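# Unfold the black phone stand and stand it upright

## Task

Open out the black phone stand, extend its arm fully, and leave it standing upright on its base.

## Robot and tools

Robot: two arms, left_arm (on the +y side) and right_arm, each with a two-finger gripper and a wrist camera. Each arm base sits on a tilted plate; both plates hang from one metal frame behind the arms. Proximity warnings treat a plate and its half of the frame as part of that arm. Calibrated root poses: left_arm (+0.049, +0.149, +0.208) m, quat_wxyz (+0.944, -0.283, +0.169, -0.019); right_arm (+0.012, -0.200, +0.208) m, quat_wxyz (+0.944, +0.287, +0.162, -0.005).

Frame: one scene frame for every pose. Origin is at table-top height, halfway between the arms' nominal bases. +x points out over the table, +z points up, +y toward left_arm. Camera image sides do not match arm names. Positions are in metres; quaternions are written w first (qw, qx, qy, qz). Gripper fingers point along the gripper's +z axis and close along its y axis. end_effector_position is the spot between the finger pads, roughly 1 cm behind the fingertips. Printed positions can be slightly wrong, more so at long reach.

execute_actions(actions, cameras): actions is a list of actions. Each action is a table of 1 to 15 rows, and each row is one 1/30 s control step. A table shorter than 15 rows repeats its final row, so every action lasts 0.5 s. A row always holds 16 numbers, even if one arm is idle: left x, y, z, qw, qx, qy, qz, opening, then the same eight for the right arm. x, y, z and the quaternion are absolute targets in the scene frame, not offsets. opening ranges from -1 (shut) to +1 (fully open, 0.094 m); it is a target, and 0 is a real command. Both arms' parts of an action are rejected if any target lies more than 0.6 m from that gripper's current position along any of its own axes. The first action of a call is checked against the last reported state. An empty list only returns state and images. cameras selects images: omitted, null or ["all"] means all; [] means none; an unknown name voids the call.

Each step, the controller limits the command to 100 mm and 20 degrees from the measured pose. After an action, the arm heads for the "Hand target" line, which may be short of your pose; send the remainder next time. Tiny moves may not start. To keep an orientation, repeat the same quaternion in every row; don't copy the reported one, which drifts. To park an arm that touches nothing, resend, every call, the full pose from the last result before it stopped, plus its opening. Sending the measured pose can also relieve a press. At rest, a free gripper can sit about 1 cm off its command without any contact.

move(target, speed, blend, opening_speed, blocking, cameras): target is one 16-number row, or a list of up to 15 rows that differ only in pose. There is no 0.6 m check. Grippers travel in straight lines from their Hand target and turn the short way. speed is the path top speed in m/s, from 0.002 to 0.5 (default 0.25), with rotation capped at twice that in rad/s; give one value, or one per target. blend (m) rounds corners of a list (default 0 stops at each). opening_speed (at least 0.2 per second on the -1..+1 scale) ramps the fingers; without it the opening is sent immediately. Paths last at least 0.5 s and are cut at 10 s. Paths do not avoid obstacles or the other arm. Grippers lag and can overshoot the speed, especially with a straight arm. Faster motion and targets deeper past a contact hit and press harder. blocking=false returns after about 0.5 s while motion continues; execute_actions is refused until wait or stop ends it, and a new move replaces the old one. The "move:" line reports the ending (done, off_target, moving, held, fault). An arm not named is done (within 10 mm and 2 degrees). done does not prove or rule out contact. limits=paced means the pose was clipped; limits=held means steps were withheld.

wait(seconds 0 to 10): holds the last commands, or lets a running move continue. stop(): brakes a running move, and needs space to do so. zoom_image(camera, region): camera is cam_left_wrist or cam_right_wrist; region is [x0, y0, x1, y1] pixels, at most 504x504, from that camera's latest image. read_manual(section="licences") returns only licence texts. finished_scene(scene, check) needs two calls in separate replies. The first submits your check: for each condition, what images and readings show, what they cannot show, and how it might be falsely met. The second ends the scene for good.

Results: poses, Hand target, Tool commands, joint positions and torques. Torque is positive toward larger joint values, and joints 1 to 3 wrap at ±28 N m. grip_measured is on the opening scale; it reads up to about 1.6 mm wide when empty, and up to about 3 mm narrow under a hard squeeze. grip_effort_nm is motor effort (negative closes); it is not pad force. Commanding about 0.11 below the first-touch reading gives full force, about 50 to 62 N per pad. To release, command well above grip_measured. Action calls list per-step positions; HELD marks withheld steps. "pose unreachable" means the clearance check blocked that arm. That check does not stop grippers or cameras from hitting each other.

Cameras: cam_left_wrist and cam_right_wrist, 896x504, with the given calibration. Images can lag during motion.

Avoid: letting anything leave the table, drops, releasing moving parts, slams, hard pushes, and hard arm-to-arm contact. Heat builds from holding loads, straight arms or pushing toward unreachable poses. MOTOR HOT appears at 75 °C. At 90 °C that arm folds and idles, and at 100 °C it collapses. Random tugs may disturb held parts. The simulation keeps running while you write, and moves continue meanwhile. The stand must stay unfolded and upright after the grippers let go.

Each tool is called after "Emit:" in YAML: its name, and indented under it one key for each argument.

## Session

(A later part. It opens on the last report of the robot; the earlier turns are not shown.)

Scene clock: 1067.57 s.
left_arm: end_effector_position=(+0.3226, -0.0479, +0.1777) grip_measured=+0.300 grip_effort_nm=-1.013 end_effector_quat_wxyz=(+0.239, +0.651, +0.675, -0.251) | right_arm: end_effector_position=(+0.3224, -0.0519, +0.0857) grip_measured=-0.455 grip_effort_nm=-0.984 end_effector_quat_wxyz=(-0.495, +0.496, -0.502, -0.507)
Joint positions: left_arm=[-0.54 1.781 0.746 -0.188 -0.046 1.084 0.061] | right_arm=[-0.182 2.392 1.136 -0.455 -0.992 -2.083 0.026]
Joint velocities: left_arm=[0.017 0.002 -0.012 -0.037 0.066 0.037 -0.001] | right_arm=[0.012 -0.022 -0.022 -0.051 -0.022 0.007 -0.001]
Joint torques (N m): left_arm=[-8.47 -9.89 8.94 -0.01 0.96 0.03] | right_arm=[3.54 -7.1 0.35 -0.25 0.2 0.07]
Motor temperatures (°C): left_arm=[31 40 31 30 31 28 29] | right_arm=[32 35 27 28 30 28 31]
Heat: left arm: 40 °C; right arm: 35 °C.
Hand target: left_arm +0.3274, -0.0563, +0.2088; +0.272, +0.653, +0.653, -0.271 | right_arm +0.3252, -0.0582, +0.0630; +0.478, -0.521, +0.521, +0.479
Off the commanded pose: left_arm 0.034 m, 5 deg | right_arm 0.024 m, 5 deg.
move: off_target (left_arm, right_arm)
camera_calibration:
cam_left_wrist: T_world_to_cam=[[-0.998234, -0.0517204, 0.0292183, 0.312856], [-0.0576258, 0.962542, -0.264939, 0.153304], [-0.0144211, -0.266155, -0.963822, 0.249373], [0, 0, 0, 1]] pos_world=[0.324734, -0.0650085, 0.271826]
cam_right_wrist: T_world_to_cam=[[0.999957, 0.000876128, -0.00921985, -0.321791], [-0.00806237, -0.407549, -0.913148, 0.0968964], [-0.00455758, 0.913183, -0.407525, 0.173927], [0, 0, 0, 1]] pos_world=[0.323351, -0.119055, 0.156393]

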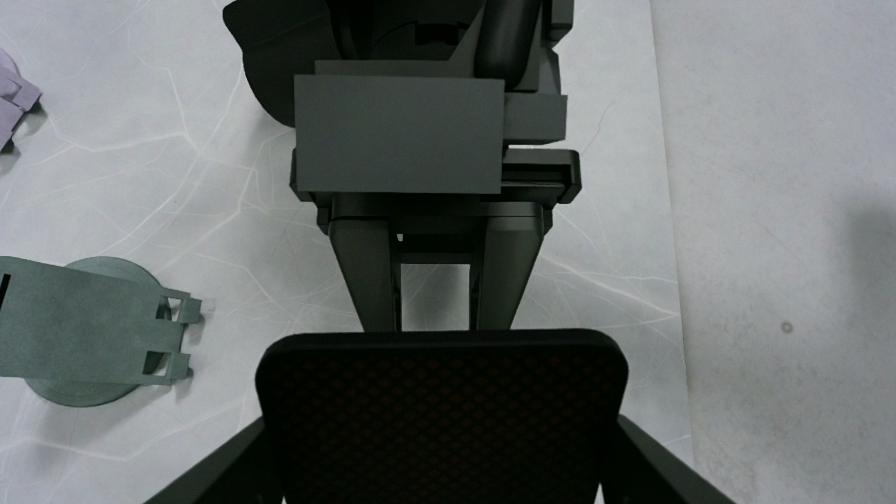

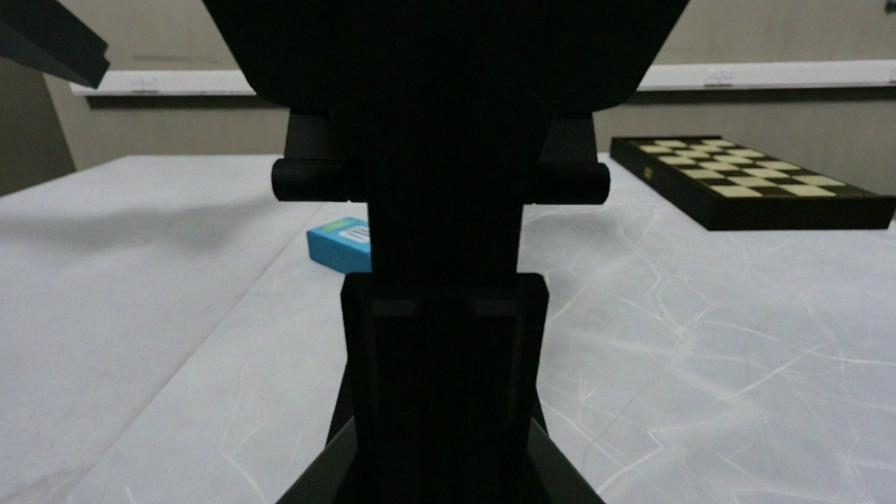

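Emit:
move:
  target:
    - [0.330,-0.056,0.230,0.2706,0.6533,0.6533,-0.2706,0.14,0.328,-0.057,0.066,0.4777,-0.5213,0.5213,0.4777,-0.85]
  speed: 0.03

Scene clock: 1070.07 s.
left_arm: end_effector_position=(+0.3235, -0.0479, +0.1957) grip_measured=+0.300 grip_effort_nm=-1.018 end_effector_quat_wxyz=(+0.236, +0.652, +0.676, -0.252) | right_arm: end_effector_position=(+0.3224, -0.0507, +0.0870) grip_measured=-0.455 grip_effort_nm=-0.984 end_effector_quat_wxyz=(-0.494, +0.494, -0.502, -0.510)
Joint positions: left_arm=[-0.58 1.745 0.781 -0.269 -0.061 1.045 0.061] | right_arm=[-0.178 2.392 1.136 -0.455 -0.995 -2.075 0.026]
Joint velocities: left_arm=[-0.002 0.002 -0.012 -0.037 -0.051 0.081 0] | right_arm=[-0.012 0.012 -0.007 -0.022 0.007 -0.022 0]
Joint torques (N m): left_arm=[-8.5 -9.74 9.84 0.09 0.93 0.05] | right_arm=[3.9 -8.01 0.29 -0.26 0.21 0.18]
Motor temperatures (°C): left_arm=[31 41 31 30 31 28 29] | right_arm=[32 35 27 28 30 28 31]
Heat: left arm: 41 °C; right arm: 35 °C.
Hand target: left_arm +0.3294, -0.0561, +0.2289; +0.272, +0.653, +0.653, -0.271 | right_arm +0.3283, -0.0583, +0.0669; +0.478, -0.521, +0.521, +0.479
Off the commanded pose: left_arm 0.036 m, 5 deg | right_arm 0.023 m, 6 deg.
move: off_target (left_arm, right_arm)
camera_calibration:
cam_left_wrist: T_world_to_cam=[[-0.998174, -0.0495841, 0.0345069, 0.312345], [-0.0568756, 0.963879, -0.260198, 0.156986], [-0.0203588, -0.261685, -0.964939, 0.269067], [0, 0, 0, 1]] pos_world=[0.326181, -0.0654172, 0.289702]
cam_right_wrist: T_world_to_cam=[[0.999878, 0.00291074, -0.0153493, -0.321147], [-0.0128617, -0.404356, -0.914511, 0.100397], [-0.00886851, 0.914597, -0.404269, 0.174566], [0, 0, 0, 1]] pos_world=[0.323947, -0.118126, 0.157457]

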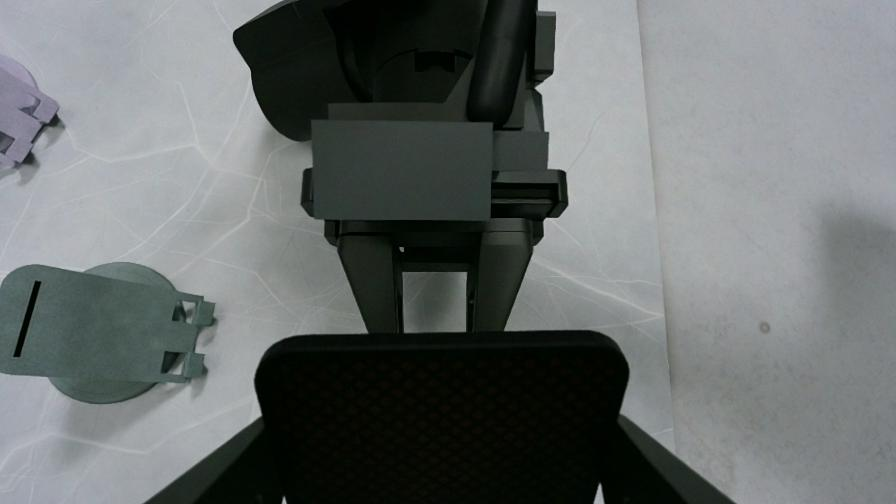

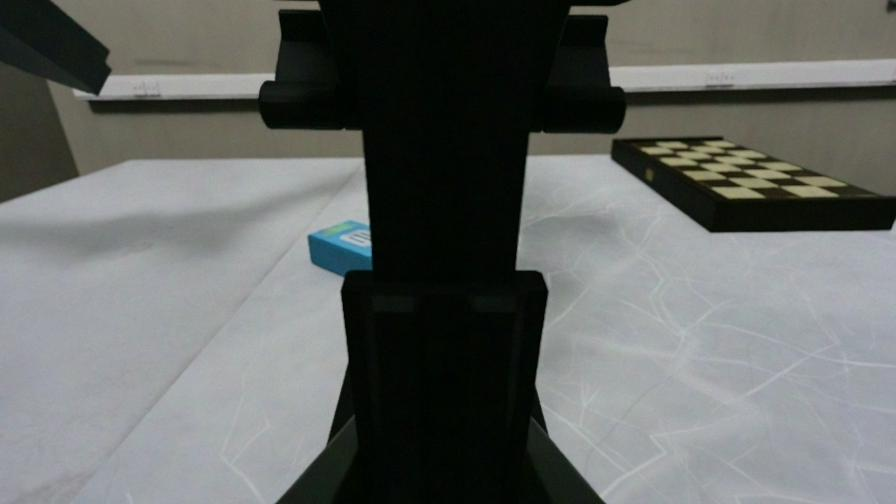

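Emit:
move:
  target:
    - [0.332,-0.056,0.250,0.2706,0.6533,0.6533,-0.2706,0.14,0.330,-0.057,0.068,0.4777,-0.5213,0.5213,0.4777,-0.85]
  speed: 0.03
  cameras: ["cam_right_wrist"]

Scene clock: 1072.67 s.
left_arm: end_effector_position=(+0.3240, -0.0462, +0.2083) grip_measured=+0.300 grip_effort_nm=-1.013 end_effector_quat_wxyz=(+0.227, +0.654, +0.678, -0.247) | right_arm: end_effector_position=(+0.3225, -0.0479, +0.0948) grip_measured=-0.455 grip_effort_nm=-0.994 end_effector_quat_wxyz=(-0.500, +0.484, -0.496, -0.520)
Joint positions: left_arm=[-0.613 1.724 0.818 -0.344 -0.087 1.01 0.061] | right_arm=[-0.167 2.392 1.136 -0.469 -1.023 -2.074 0.026]
Joint velocities: left_arm=[-0.007 0.002 0.002 -0.051 -0.037 -0.081 0] | right_arm=[-0.007 -0.002 0.007 0.007 -0.081 -0.007 -0.001]
Joint torques (N m): left_arm=[-9.13 -10.24 10.95 0.09 1.04 0.05] | right_arm=[3.17 -8.43 0.87 -0.18 0.53 0.21]
Motor temperatures (°C): left_arm=[31 41 31 30 31 28 29] | right_arm=[32 36 27 28 30 28 31]
Heat: left arm: 41 °C; right arm: 36 °C.
Hand target: left_arm +0.3311, -0.0558, +0.2485; +0.272, +0.653, +0.653, -0.271 | right_arm +0.3305, -0.0591, +0.0694; +0.479, -0.520, +0.521, +0.479
Off the commanded pose: left_arm 0.044 m, 6 deg | right_arm 0.029 m, 7 deg.
move: off_target (left_arm, right_arm)
camera_calibration:
cam_right_wrist: T_world_to_cam=[[0.999752, 0.00397515, -0.0219143, -0.320389], [-0.0188152, -0.375757, -0.926527, 0.113063], [-0.0119175, 0.92671, -0.375589, 0.173935], [0, 0, 0, 1]] pos_world=[0.32451, -0.117429, 0.163063]
Images, in order (width x height): cam_right_wrist 896x504.

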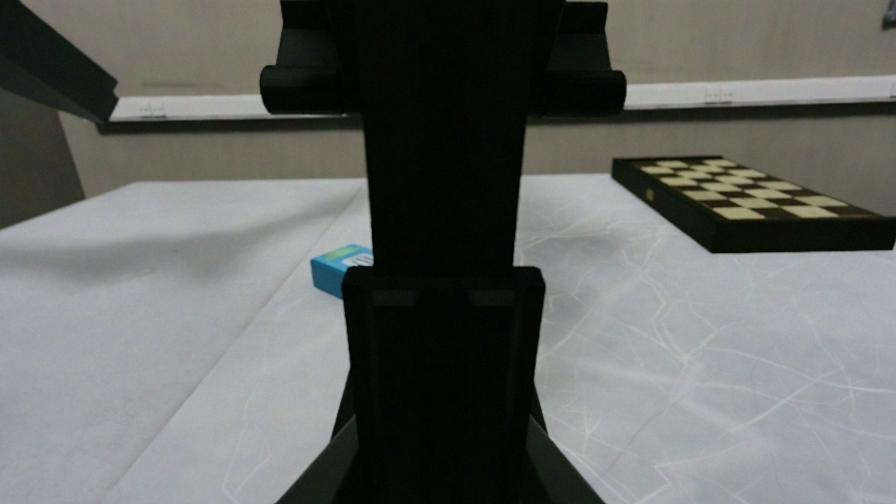

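Emit:
move:
  target:
    - [0.328,-0.050,0.218,0.2706,0.6533,0.6533,-0.2706,0.14,0.327,-0.053,0.084,0.4777,-0.5213,0.5213,0.4777,-0.85]
  speed: 0.03
  cameras: []

Emit:
move:
  target:
    - [0.328,-0.050,0.212,0.2706,0.6533,0.6533,-0.2706,0.14,0.327,-0.053,0.088,0.4777,-0.5213,0.5213,0.4777,-0.85]
  speed: 0.03

Scene clock: 1078.30 s.
left_arm: end_effector_position=(+0.3241, -0.0473, +0.2036) grip_measured=+0.300 grip_effort_nm=-1.013 end_effector_quat_wxyz=(+0.242, +0.657, +0.667, -0.256) | right_arm: end_effector_position=(+0.3228, -0.0511, +0.0930) grip_measured=-0.455 grip_effort_nm=-0.984 end_effector_quat_wxyz=(-0.493, +0.495, -0.510, -0.502)
Joint positions: left_arm=[-0.585 1.724 0.789 -0.293 -0.047 1.06 0.061] | right_arm=[-0.167 2.348 1.086 -0.393 -0.985 -2.022 0.026]
Joint velocities: left_arm=[-0.027 -0.002 -0.012 0.066 -0.051 0.037 -0.001] | right_arm=[0.002 -0.022 0.007 0.066 0.007 -0.066 0]
Joint torques (N m): left_arm=[-4.63 -8.14 6.23 0.65 0.91 0.24] | right_arm=[5.89 -9.09 -0.44 -0.34 0.1 0.22]
Motor temperatures (°C): left_arm=[31 41 32 30 32 28 29] | right_arm=[32 37 27 28 30 28 31]
Heat: left arm: 41 °C; right arm: 37 °C.
Hand target: left_arm +0.3281, -0.0497, +0.2178; +0.270, +0.653, +0.654, -0.269 | right_arm +0.3273, -0.0535, +0.0845; +0.479, -0.521, +0.520, +0.479
Off the commanded pose: left_arm 0.015 m, 4 deg | right_arm 0.010 m, 5 deg.
move: off_target (left_arm, right_arm)
No camera images: "cameras" was empty.

Scene clock: 1079.20 s.
left_arm: end_effector_position=(+0.3254, -0.0474, +0.2022) grip_measured=+0.300 grip_effort_nm=-1.018 end_effector_quat_wxyz=(+0.248, +0.656, +0.664, -0.259) | right_arm: end_effector_position=(+0.3239, -0.0525, +0.0924) grip_measured=-0.455 grip_effort_nm=-0.984 end_effector_quat_wxyz=(-0.490, +0.500, -0.515, -0.495)
Joint positions: left_arm=[-0.573 1.724 0.782 -0.276 -0.032 1.075 0.061] | right_arm=[-0.166 2.334 1.075 -0.376 -0.971 -2.008 0.026]
Joint velocities: left_arm=[0.022 0.007 -0.017 0.037 -0.051 0.037 0.001] | right_arm=[-0.007 -0.007 0.007 0.051 0.066 0.066 0]
Joint torques (N m): left_arm=[-4.57 -7.1 6 0.71 0.81 0.18] | right_arm=[6.34 -9.26 -0.53 -0.42 -0.1 0.13]
Motor temperatures (°C): left_arm=[31 41 32 30 32 28 29] | right_arm=[32 37 27 28 30 28 31]
Heat: left arm: 41 °C; right arm: 37 °C.
Hand target: left_arm +0.3281, -0.0498, +0.2120; +0.271, +0.653, +0.654, -0.270 | right_arm +0.3274, -0.0533, +0.0884; +0.479, -0.521, +0.521, +0.478
Off the commanded pose: left_arm 0.010 m, 3 deg | right_arm 0.005 m, 4 deg.
move: off_target (left_arm, right_arm)
camera_calibration:
cam_left_wrist: T_world_to_cam=[[-0.999311, -0.0310815, 0.020306, 0.318078], [-0.0356358, 0.956439, -0.28975, 0.157009], [-0.0104156, -0.290274, -0.956887, 0.269358], [0, 0, 0, 1]] pos_world=[0.32626, -0.0620959, 0.296779]
cam_right_wrist: T_world_to_cam=[[0.999831, -0.0144357, -0.0113926, -0.323821], [-0.0165682, -0.438296, -0.898678, 0.102528], [0.00797973, 0.898715, -0.438461, 0.175251], [0, 0, 0, 1]] pos_world=[0.324066, -0.117238, 0.165291]

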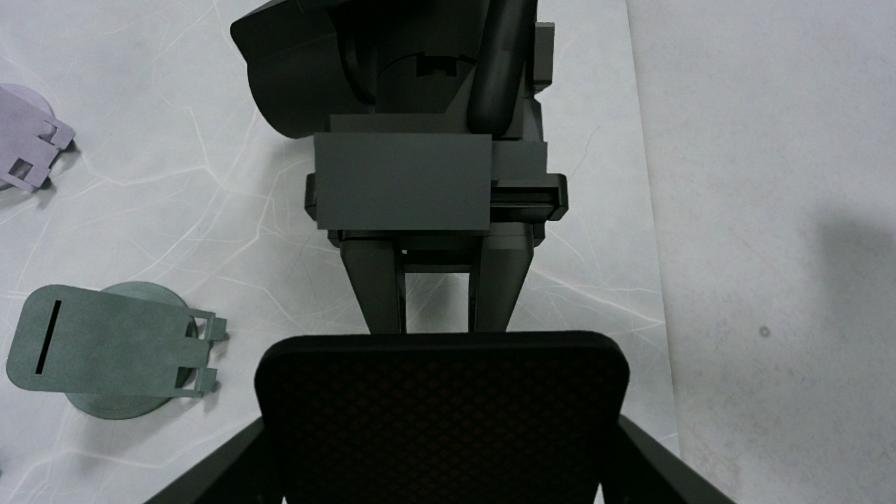

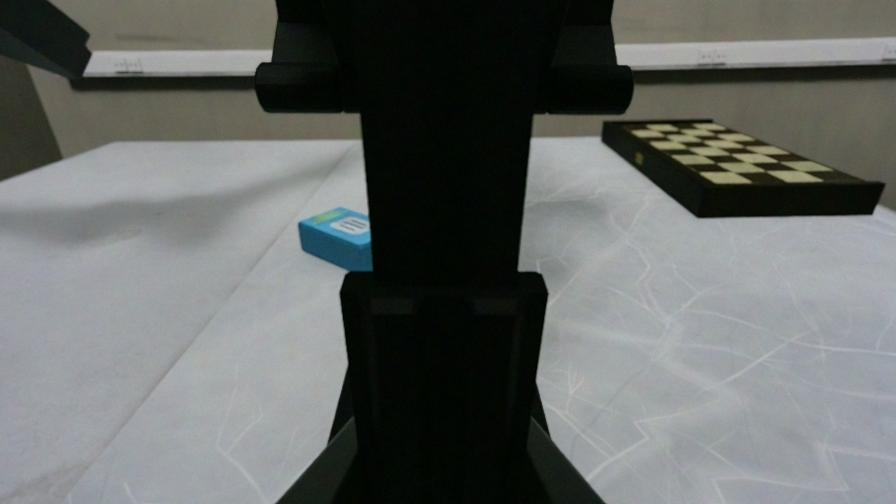

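Emit:
move:
  target:
    - [0.328,-0.050,0.210,0.2706,0.6533,0.6533,-0.2706,0.55,0.327,-0.053,0.088,0.4777,-0.5213,0.5213,0.4777,-0.85]
  opening_speed: 0.3
  cameras: []

Emit:
move:
  target:
    - [0.328,0.04,0.30,0.2706,0.6533,0.6533,-0.2706,0.55,0.327,-0.053,0.088,0.4777,-0.5213,0.5213,0.4777,-0.85]
  speed: 0.1

Scene clock: 1084.47 s.
left_arm: end_effector_position=(+0.3278, -0.0502, +0.2045) grip_measured=+0.549 grip_effort_nm=0.081 end_effector_quat_wxyz=(+0.260, +0.656, +0.658, -0.264) | right_arm: end_effector_position=(+0.3213, -0.0533, +0.0800) grip_measured=-0.455 grip_effort_nm=-0.989 end_effector_quat_wxyz=(-0.468, +0.521, -0.525, -0.483)
Joint positions: left_arm=[-0.568 1.724 0.781 -0.258 -0.011 1.092 0.073] | right_arm=[-0.166 2.334 1.075 -0.358 -0.902 -1.997 0.026]
Joint velocities: left_arm=[0.012 -0.002 0.012 -0.037 0.11 0.022 0] | right_arm=[-0.012 0.012 0.002 -0.022 -0.051 0.007 0.001]
Joint torques (N m): left_arm=[-4.49 -6.78 5.75 0.62 0.63 0.06] | right_arm=[6.35 -9.2 -0.53 -0.57 -0.78 0.09]
Motor temperatures (°C): left_arm=[31 40 31 30 32 28 29] | right_arm=[32 38 27 28 30 28 31]
Heat: left arm: 40 °C; right arm: 38 °C.
Hand target: left_arm +0.3280, -0.0500, +0.2100; +0.271, +0.653, +0.653, -0.270 | right_arm +0.3269, -0.0529, +0.0881; -0.478, +0.521, -0.521, -0.478
Off the commanded pose: left_arm 0.005 m, 2 deg | right_arm 0.010 m, 1 deg.
move: done
No camera images: "cameras" was empty.

Scene clock: 1086.50 s.
left_arm: end_effector_position=(+0.3248, +0.0379, +0.2936) grip_measured=+0.549 grip_effort_nm=0.081 end_effector_quat_wxyz=(+0.262, +0.658, +0.655, -0.264) | right_arm: end_effector_position=(+0.3213, -0.0533, +0.0798) grip_measured=-0.455 grip_effort_nm=-0.989 end_effector_quat_wxyz=(-0.468, +0.522, -0.525, -0.483)
Joint positions: left_arm=[-0.568 1.32 0.909 -0.789 -0.008 1.099 0.073] | right_arm=[-0.166 2.334 1.075 -0.358 -0.901 -1.997 0.026]
Joint velocities: left_arm=[-0.002 -0.002 -0.027 -0.051 -0.051 -0.051 0] | right_arm=[-0.012 -0.002 -0.007 -0.066 0.037 0.007 0.001]
Joint torques (N m): left_arm=[-2.36 -4.04 9.57 0.39 0.63 0.06] | right_arm=[6.41 -9.14 -0.72 -0.55 -0.78 0.08]
Motor temperatures (°C): left_arm=[31 40 31 30 31 28 29] | right_arm=[32 38 27 28 30 28 31]
Heat: left arm: 40 °C; right arm: 38 °C.
Hand target: left_arm +0.3280, +0.0407, +0.3005; +0.271, +0.653, +0.653, -0.270 | right_arm +0.3268, -0.0530, +0.0881; -0.478, +0.521, -0.521, -0.478
Off the commanded pose: left_arm 0.007 m, 1 deg | right_arm 0.010 m, 1 deg.
move: done
camera_calibration:
cam_left_wrist: T_world_to_cam=[[-0.99977, -0.0210888, 0.00377114, 0.322966], [-0.0211943, 0.947969, -0.317657, 0.105709], [0.0031241, -0.317664, -0.948198, 0.375637], [0, 0, 0, 1]] pos_world=[0.323959, 0.0259285, 0.388539]
cam_right_wrist: T_world_to_cam=[[0.999935, 0.00606932, -0.00965676, -0.320409], [-0.00535153, -0.498022, -0.867148, 0.0815801], [-0.0100723, 0.867143, -0.497957, 0.179362], [0, 0, 0, 1]] pos_world=[0.322631, -0.112959, 0.156963]

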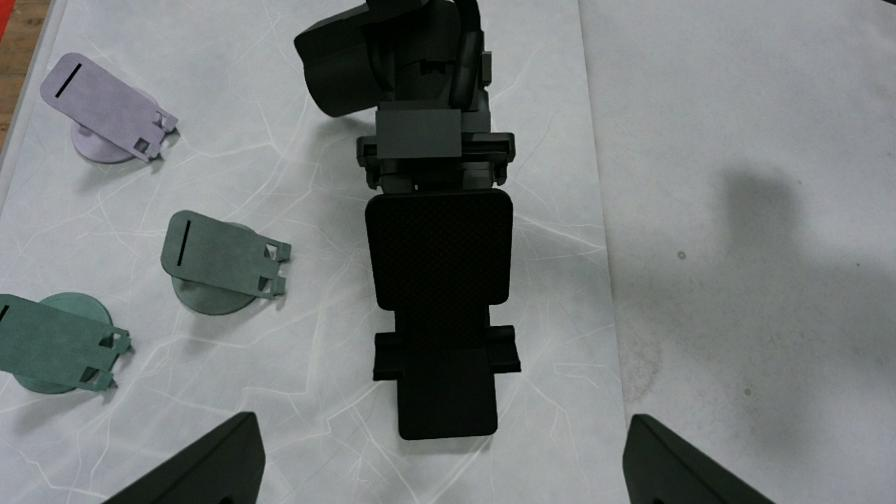

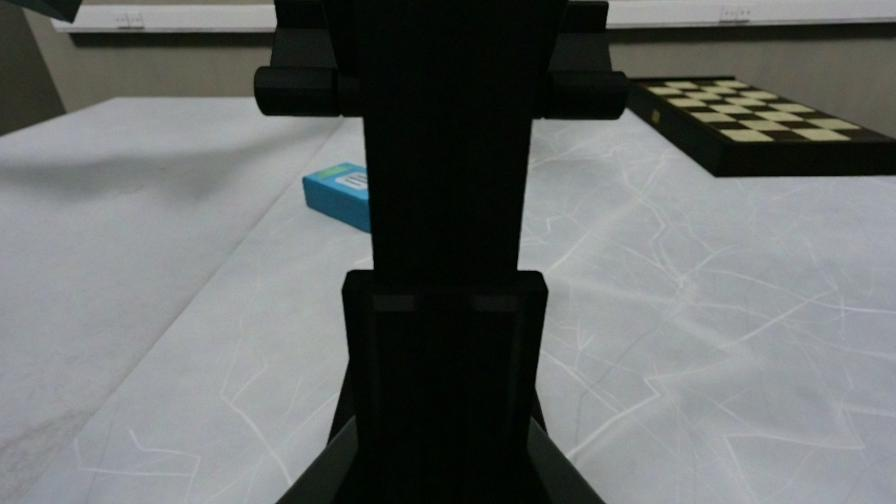

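Emit:
move:
  target:
    - [0.328,0.04,0.30,0.2706,0.6533,0.6533,-0.2706,0.55,0.327,-0.054,0.071,0.4777,-0.5213,0.5213,0.4777,-0.85]
  speed: 0.02

Scene clock: 1089.93 s.
left_arm: end_effector_position=(+0.3246, +0.0380, +0.2935) grip_measured=+0.549 grip_effort_nm=0.081 end_effector_quat_wxyz=(+0.262, +0.658, +0.655, -0.264) | right_arm: end_effector_position=(+0.3368, -0.0600, +0.0752) grip_measured=-0.455 grip_effort_nm=-0.984 end_effector_quat_wxyz=(-0.482, +0.530, -0.524, -0.461)
Joint positions: left_arm=[-0.568 1.32 0.909 -0.79 -0.008 1.099 0.073] | right_arm=[-0.177 2.334 1.113 -0.358 -0.899 -2.018 0.026]
Joint velocities: left_arm=[-0.022 -0.012 -0.002 -0.051 0.007 -0.051 -0.001] | right_arm=[-0.022 -0.002 -0.007 -0.081 -0.007 -0.051 -0.001]
Joint torques (N m): left_arm=[-2.29 -3.86 9.43 0.44 0.59 0.05] | right_arm=[5.16 -5.37 0.27 -0.74 -0.78 -0.14]
Motor temperatures (°C): left_arm=[30 39 32 30 31 28 29] | right_arm=[32 39 27 28 30 28 31]
Heat: left arm: 39 °C; right arm: 39 °C.
Hand target: left_arm +0.3280, +0.0401, +0.2999; +0.271, +0.653, +0.654, -0.270 | right_arm +0.3270, -0.0545, +0.0713; -0.478, +0.521, -0.522, -0.477
Off the commanded pose: left_arm 0.008 m, 1 deg | right_arm 0.012 m, 2 deg.
move: off_target (right_arm)
camera_calibration:
cam_left_wrist: T_world_to_cam=[[-0.999782, -0.0203804, 0.00448893, 0.322481], [-0.0207519, 0.94815, -0.317146, 0.105285], [0.0022074, -0.31717, -0.948366, 0.375911], [0, 0, 0, 1]] pos_world=[0.323766, 0.0259743, 0.388445]
cam_right_wrist: T_world_to_cam=[[0.999151, -0.0173987, 0.0373412, -0.340654], [0.0232075, -0.51119, -0.859154, 0.0632915], [0.0340366, 0.859292, -0.510352, 0.168662], [0, 0, 0, 1]] pos_world=[0.333156, -0.118503, 0.153175]

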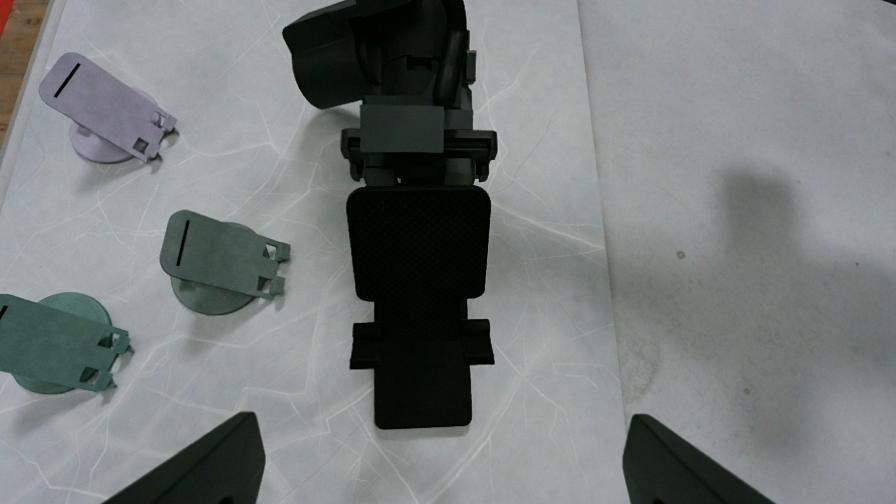

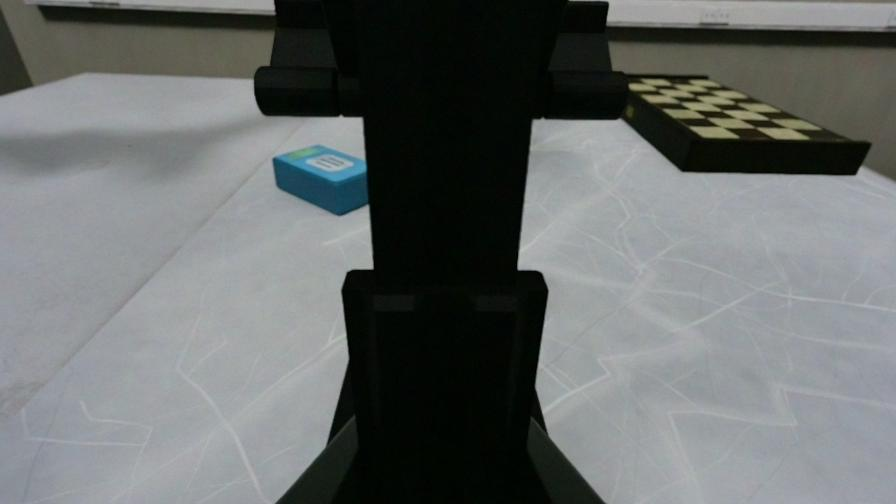

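Emit:
move:
  target:
    - [0.328,0.04,0.30,0.2706,0.6533,0.6533,-0.2706,0.55,0.325,-0.054,0.062,0.4777,-0.5213,0.5213,0.4777,-0.85]
  speed: 0.02

Scene clock: 1092.40 s.
left_arm: end_effector_position=(+0.3245, +0.0380, +0.2935) grip_measured=+0.549 grip_effort_nm=0.085 end_effector_quat_wxyz=(+0.262, +0.658, +0.655, -0.264) | right_arm: end_effector_position=(+0.3352, -0.0592, +0.0687) grip_measured=-0.455 grip_effort_nm=-0.989 end_effector_quat_wxyz=(-0.483, +0.527, -0.523, -0.464)
Joint positions: left_arm=[-0.568 1.32 0.909 -0.79 -0.007 1.099 0.073] | right_arm=[-0.187 2.363 1.131 -0.365 -0.907 -2.034 0.026]
Joint velocities: left_arm=[-0.022 0.002 -0.002 0.037 0.007 0.022 0] | right_arm=[-0.002 0.002 -0.007 0.037 -0.022 0.007 0]
Joint torques (N m): left_arm=[-2.43 -3.85 9.4 0.43 0.59 0.05] | right_arm=[4.96 -4.82 0.29 -0.73 -0.72 -0.2]
Motor temperatures (°C): left_arm=[30 39 32 30 31 28 29] | right_arm=[32 38 27 28 30 28 31]
Heat: left arm: 39 °C; right arm: 38 °C.
Hand target: left_arm +0.3279, +0.0400, +0.3000; +0.271, +0.653, +0.653, -0.270 | right_arm +0.3251, -0.0540, +0.0622; -0.478, +0.521, -0.522, -0.477
Off the commanded pose: left_arm 0.008 m, 1 deg | right_arm 0.013 m, 2 deg.
move: off_target (right_arm)
camera_calibration:
cam_left_wrist: T_world_to_cam=[[-0.999784, -0.0202597, 0.004623, 0.322406], [-0.0206792, 0.948044, -0.317465, 0.105413], [0.00204894, -0.317492, -0.948259, 0.375969], [0, 0, 0, 1]] pos_world=[0.323746, 0.025963, 0.388491]
cam_right_wrist: T_world_to_cam=[[0.999305, -0.0181822, 0.0325549, -0.338594], [0.0189572, -0.504085, -0.863446, 0.0602934], [0.0321098, 0.863463, -0.50339, 0.165115], [0, 0, 0, 1]] pos_world=[0.331914, -0.118334, 0.1462]

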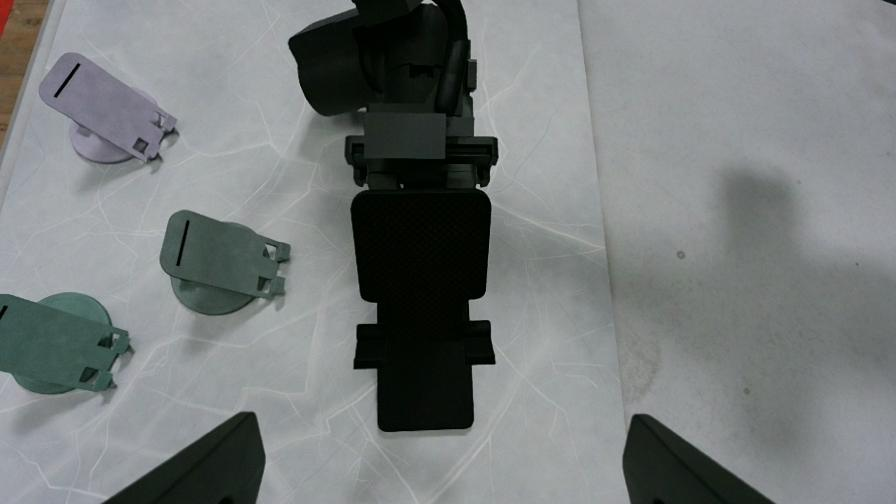

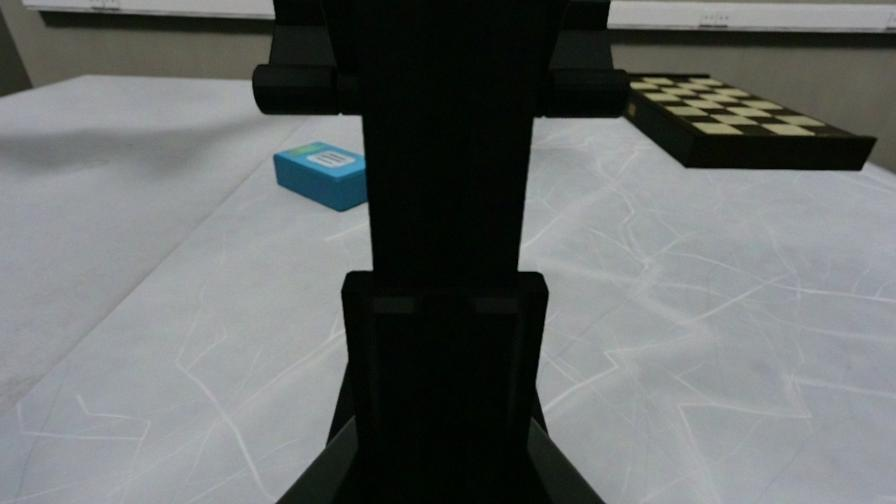

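Emit:
move:
  target:
    - [0.328,0.04,0.30,0.2706,0.6533,0.6533,-0.2706,0.55,0.325,-0.054,0.055,0.4777,-0.5213,0.5213,0.4777,-0.85]
  speed: 0.02

Emit:
zoom_image:
  camera: "cam_left_wrist"
  region: [280, 100, 560, 460]

Scene clock: 1096.03 s.
left_arm: end_effector_position=(+0.3245, +0.0380, +0.2935) grip_measured=+0.549 grip_effort_nm=0.081 end_effector_quat_wxyz=(+0.262, +0.658, +0.655, -0.264) | right_arm: end_effector_position=(+0.3354, -0.0590, +0.0659) grip_measured=-0.455 grip_effort_nm=-0.989 end_effector_quat_wxyz=(-0.487, +0.520, -0.521, -0.470)
Joint positions: left_arm=[-0.568 1.32 0.909 -0.79 -0.007 1.099 0.073] | right_arm=[-0.196 2.387 1.152 -0.384 -0.924 -2.051 0.026]
Joint velocities: left_arm=[0.012 0.012 0.012 -0.007 0.007 -0.007 -0.001] | right_arm=[0.002 -0.007 -0.002 0.007 0.051 0.007 0]
Joint torques (N m): left_arm=[-2.28 -3.86 9.43 0.44 0.6 0.03] | right_arm=[4.7 -4.52 0.35 -0.68 -0.48 -0.24]
Motor temperatures (°C): left_arm=[30 39 32 30 31 28 29] | right_arm=[32 38 27 28 30 28 31]
Heat: left arm: 39 °C; right arm: 38 °C.
Hand target: left_arm +0.3280, +0.0401, +0.2999; +0.271, +0.653, +0.653, -0.270 | right_arm +0.3250, -0.0542, +0.0553; +0.478, -0.521, +0.522, +0.478
Off the commanded pose: left_arm 0.008 m, 1 deg | right_arm 0.016 m, 1 deg.
move: off_target (right_arm)
camera_calibration:
cam_left_wrist: T_world_to_cam=[[-0.999784, -0.0202597, 0.004623, 0.322406], [-0.0206792, 0.948044, -0.317465, 0.105413], [0.00204894, -0.317492, -0.948259, 0.375969], [0, 0, 0, 1]] pos_world=[0.323746, 0.025963, 0.388491]
cam_right_wrist: T_world_to_cam=[[0.999418, -0.0214719, 0.0264922, -0.33849], [0.0126476, -0.488074, -0.872711, 0.0616068], [0.0316689, 0.872538, -0.487518, 0.163137], [0, 0, 0, 1]] pos_world=[0.332348, -0.119542, 0.142264]

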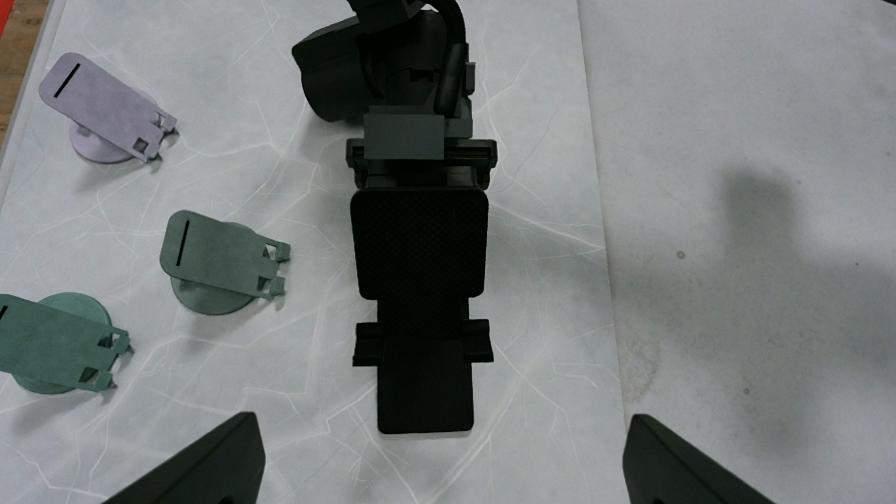

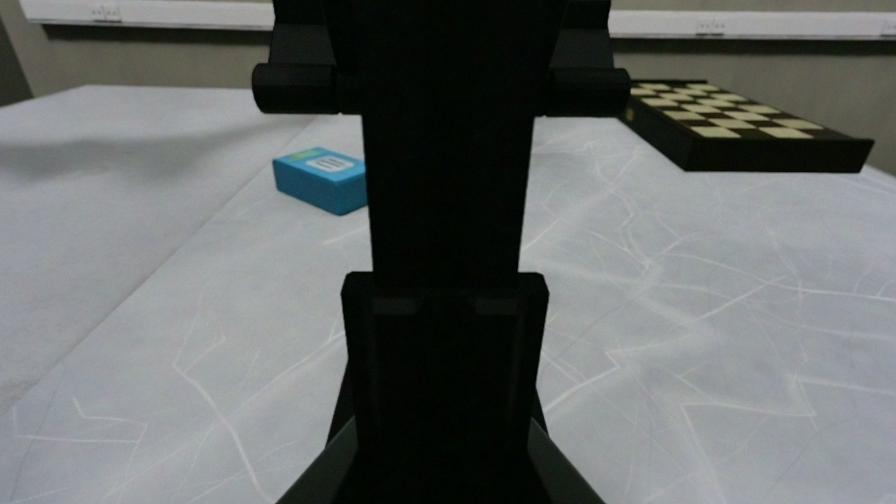

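Scaled by 1.400.

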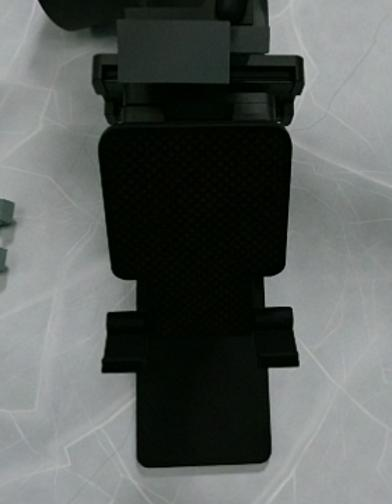

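Emit:
move:
  target:
    - [0.328,0.04,0.30,0.2706,0.6533,0.6533,-0.2706,0.55,0.325,-0.054,0.052,0.5,-0.5,0.5,0.5,-0.85]
  speed: 0.02

Scene clock: 1102.53 s.
left_arm: end_effector_position=(+0.3245, +0.0380, +0.2935) grip_measured=+0.549 grip_effort_nm=0.081 end_effector_quat_wxyz=(+0.262, +0.658, +0.655, -0.264) | right_arm: end_effector_position=(+0.3382, -0.0593, +0.0665) grip_measured=-0.455 grip_effort_nm=-0.984 end_effector_quat_wxyz=(-0.494, +0.523, -0.514, -0.467)
Joint positions: left_arm=[-0.568 1.32 0.909 -0.79 -0.007 1.1 0.073] | right_arm=[-0.196 2.394 1.171 -0.404 -0.932 -2.076 0.026]
Joint velocities: left_arm=[-0.022 -0.002 -0.002 -0.022 -0.051 -0.037 -0.001] | right_arm=[0.002 -0.002 0.002 0.095 -0.022 -0.037 0]
Joint torques (N m): left_arm=[-2.33 -3.88 9.32 0.44 0.58 0.04] | right_arm=[2.8 -2.28 1.06 -0.76 -1.03 -0.16]
Motor temperatures (°C): left_arm=[30 38 32 30 31 28 28] | right_arm=[32 37 27 28 30 28 31]
Heat: left arm: 38 °C; right arm: 37 °C.
Hand target: left_arm +0.3280, +0.0401, +0.2999; +0.271, +0.653, +0.653, -0.270 | right_arm +0.3251, -0.0542, +0.0529; +0.493, -0.495, +0.520, +0.491
Off the commanded pose: left_arm 0.008 m, 1 deg | right_arm 0.020 m, 5 deg.
joint sent to its limit (right arm) — joint 6 (wrist roll), lower limit. The joint targets are off in orientation, not in position.
move: off_target (right_arm)
camera_calibration:
cam_left_wrist: T_world_to_cam=[[-0.999791, -0.0199838, 0.00435971, 0.322475], [-0.020334, 0.948049, -0.317472, 0.105303], [0.00221108, -0.317495, -0.948257, 0.375917], [0, 0, 0, 1]] pos_world=[0.323717, 0.0259634, 0.388491]
cam_right_wrist: T_world_to_cam=[[0.998774, -0.0193608, 0.0455498, -0.342276], [0.0306754, -0.48009, -0.876683, 0.056585], [0.0388413, 0.877005, -0.478908, 0.160832], [0, 0, 0, 1]] pos_world=[0.333874, -0.120512, 0.142222]

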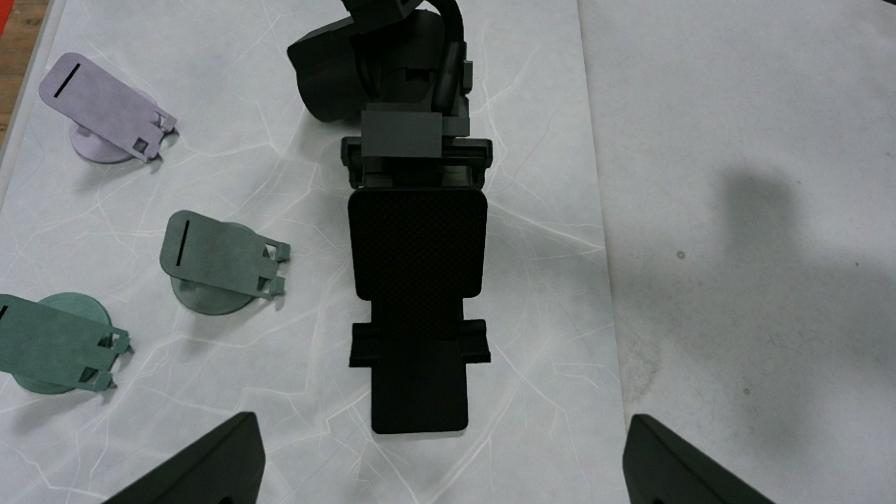

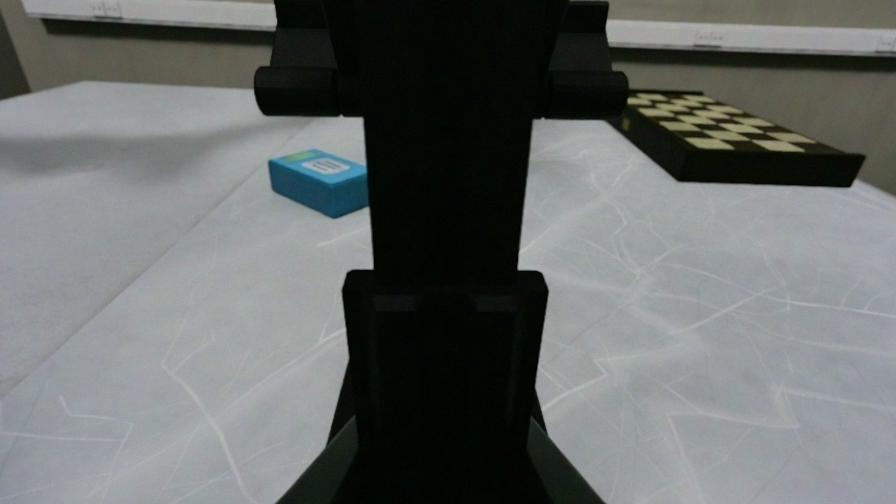

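Emit:
move:
  target: [0.328,0.04,0.30,0.2706,0.6533,0.6533,-0.2706,0.55,0.328,-0.055,0.053,0.4777,-0.5213,0.5213,0.4777,-0.85]
  speed: 0.03

Scene clock: 1117.07 s.
left_arm: end_effector_position=(+0.3245, +0.0380, +0.2935) grip_measured=+0.549 grip_effort_nm=0.085 end_effector_quat_wxyz=(+0.262, +0.658, +0.655, -0.264) | right_arm: end_effector_position=(+0.3379, -0.0590, +0.0660) grip_measured=-0.455 grip_effort_nm=-0.984 end_effector_quat_wxyz=(-0.492, +0.525, -0.514, -0.467)
Joint positions: left_arm=[-0.568 1.32 0.909 -0.79 -0.007 1.1 0.073] | right_arm=[-0.195 2.394 1.171 -0.404 -0.928 -2.077 0.026]
Joint velocities: left_arm=[-0.007 0.002 -0.007 0.037 -0.022 -0.051 0] | right_arm=[-0.007 -0.017 0.007 -0.022 0.037 0.007 0.001]
Joint torques (N m): left_arm=[-2.33 -3.78 9.51 0.43 0.62 0.03] | right_arm=[4.56 -4.71 0.39 -0.62 -0.47 0.04]
Motor temperatures (°C): left_arm=[30 38 32 30 31 28 28] | right_arm=[31 35 27 28 31 28 32]
Heat: left arm: 38 °C; right arm: 35 °C.
Hand target: left_arm +0.3280, +0.0401, +0.2999; +0.271, +0.653, +0.653, -0.270 | right_arm +0.3279, -0.0551, +0.0534; +0.478, -0.521, +0.522, +0.478
Off the commanded pose: left_arm 0.008 m, 1 deg | right_arm 0.017 m, 2 deg.
move: off_target (right_arm)
camera_calibration:
cam_left_wrist: T_world_to_cam=[[-0.999791, -0.0199838, 0.00435971, 0.322475], [-0.020334, 0.948049, -0.317472, 0.105303], [0.00221108, -0.317495, -0.948257, 0.375917], [0, 0, 0, 1]] pos_world=[0.323717, 0.0259634, 0.388491]
cam_right_wrist: T_world_to_cam=[[0.998788, -0.0163909, 0.0464032, -0.341761], [0.0327269, -0.482979, -0.87502, 0.0554026], [0.0367541, 0.875479, -0.481857, 0.1612], [0, 0, 0, 1]] pos_world=[0.333609, -0.11997, 0.142012]

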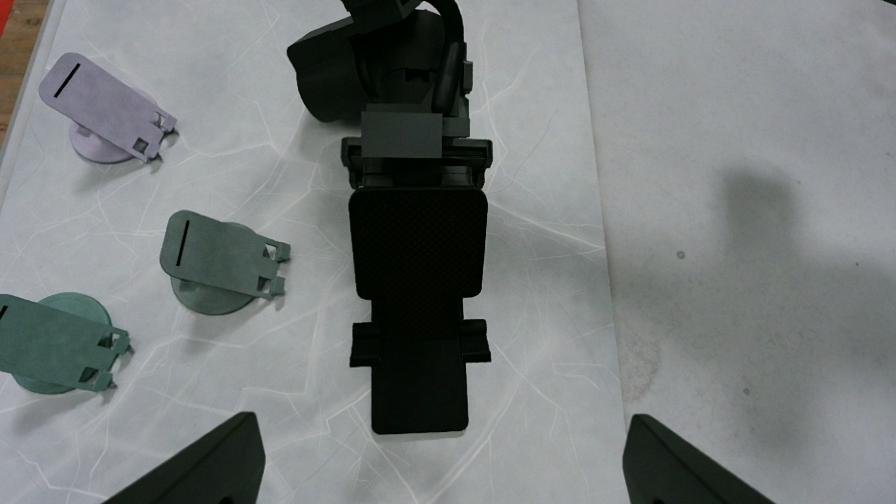

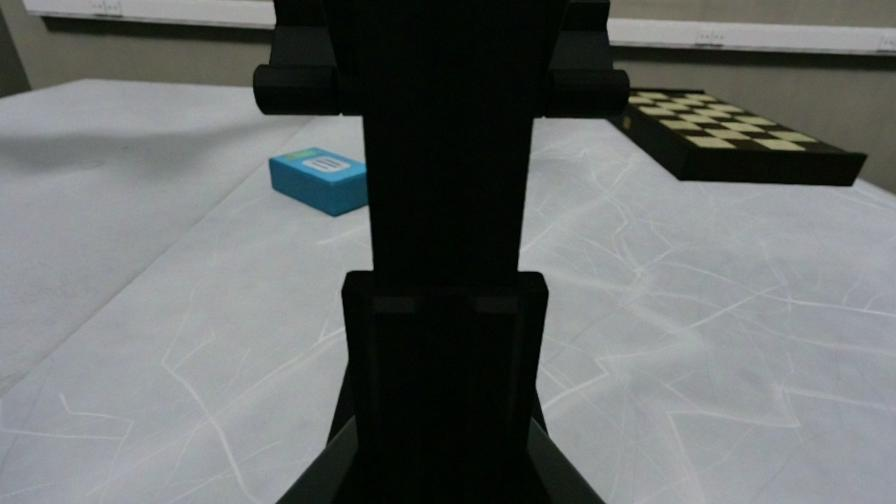

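Emit:
move:
  target: [0.328,0.04,0.30,0.2706,0.6533,0.6533,-0.2706,0.55,0.328,-0.055,0.053,0.4777,-0.5213,0.5213,0.4777,-0.1]
  speed: 0.03
  opening_speed: 0.3

Emit:
zoom_image:
  camera: "cam_right_wrist"
  region: [200, 0, 700, 504]

Scene clock: 1121.67 s.
left_arm: end_effector_position=(+0.3245, +0.0380, +0.2935) grip_measured=+0.549 grip_effort_nm=0.081 end_effector_quat_wxyz=(+0.262, +0.658, +0.655, -0.264) | right_arm: end_effector_position=(+0.3368, -0.0591, +0.0639) grip_measured=-0.103 grip_effort_nm=0.193 end_effector_quat_wxyz=(-0.487, +0.530, -0.515, -0.466)
Joint positions: left_arm=[-0.568 1.32 0.909 -0.79 -0.007 1.1 0.073] | right_arm=[-0.195 2.394 1.171 -0.404 -0.913 -2.077 0.042]
Joint velocities: left_arm=[0.012 0.027 0.017 -0.081 -0.007 -0.037 0] | right_arm=[0.007 0.002 0.007 0.051 0.007 0.037 0.001]
Joint torques (N m): left_arm=[-2.32 -3.85 9.4 0.43 0.6 0.05] | right_arm=[4.34 -4.68 0.39 -0.65 -0.57 0.05]
Motor temperatures (°C): left_arm=[29 38 33 30 31 28 28] | right_arm=[31 35 27 28 31 28 31]
Heat: left arm: 38 °C; right arm: 35 °C.
Hand target: left_arm +0.3280, +0.0401, +0.2999; +0.271, +0.653, +0.653, -0.270 | right_arm +0.3279, -0.0550, +0.0534; -0.478, +0.521, -0.522, -0.478
Off the commanded pose: left_arm 0.008 m, 1 deg | right_arm 0.015 m, 2 deg.
move: off_target (right_arm)
camera_calibration:
cam_left_wrist: T_world_to_cam=[[-0.999791, -0.0199838, 0.00435971, 0.322475], [-0.020334, 0.948049, -0.317472, 0.105303], [0.00221108, -0.317495, -0.948257, 0.375917], [0, 0, 0, 1]] pos_world=[0.323717, 0.0259634, 0.388491]
cam_right_wrist: T_world_to_cam=[[0.998879, -0.00934124, 0.0463976, -0.340185], [0.0357422, -0.493724, -0.868884, 0.0514534], [0.0310241, 0.869568, -0.492837, 0.162529], [0, 0, 0, 1]] pos_world=[0.332923, -0.119104, 0.140591]

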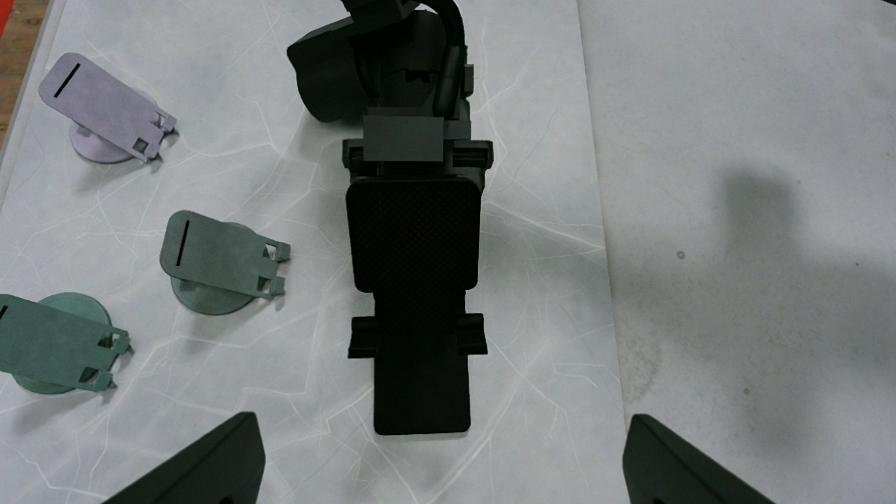

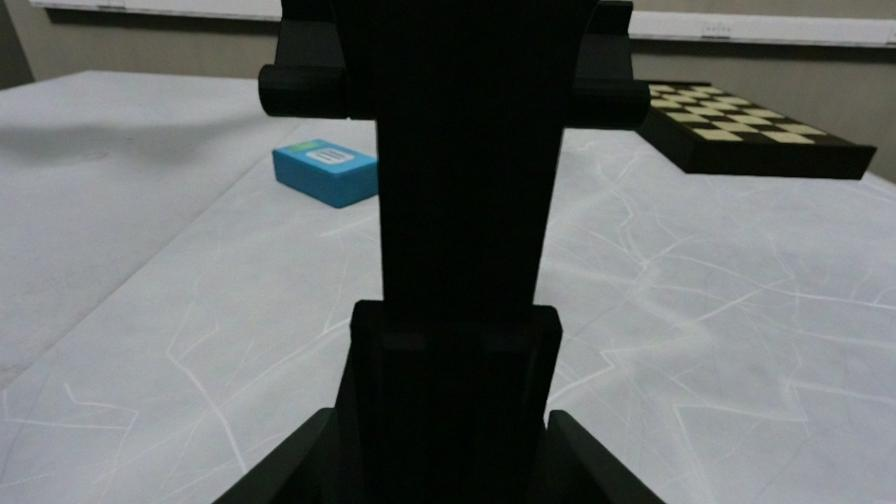

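Scaled by 1.000.

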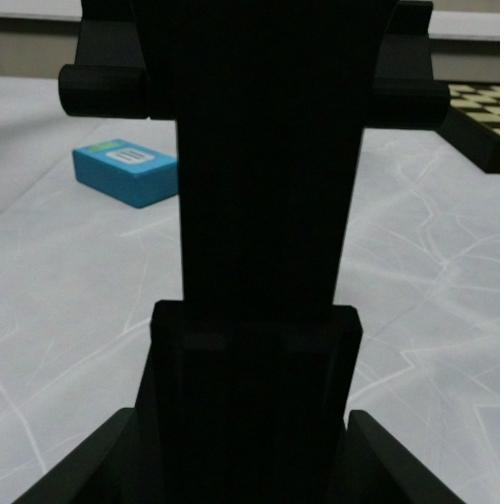

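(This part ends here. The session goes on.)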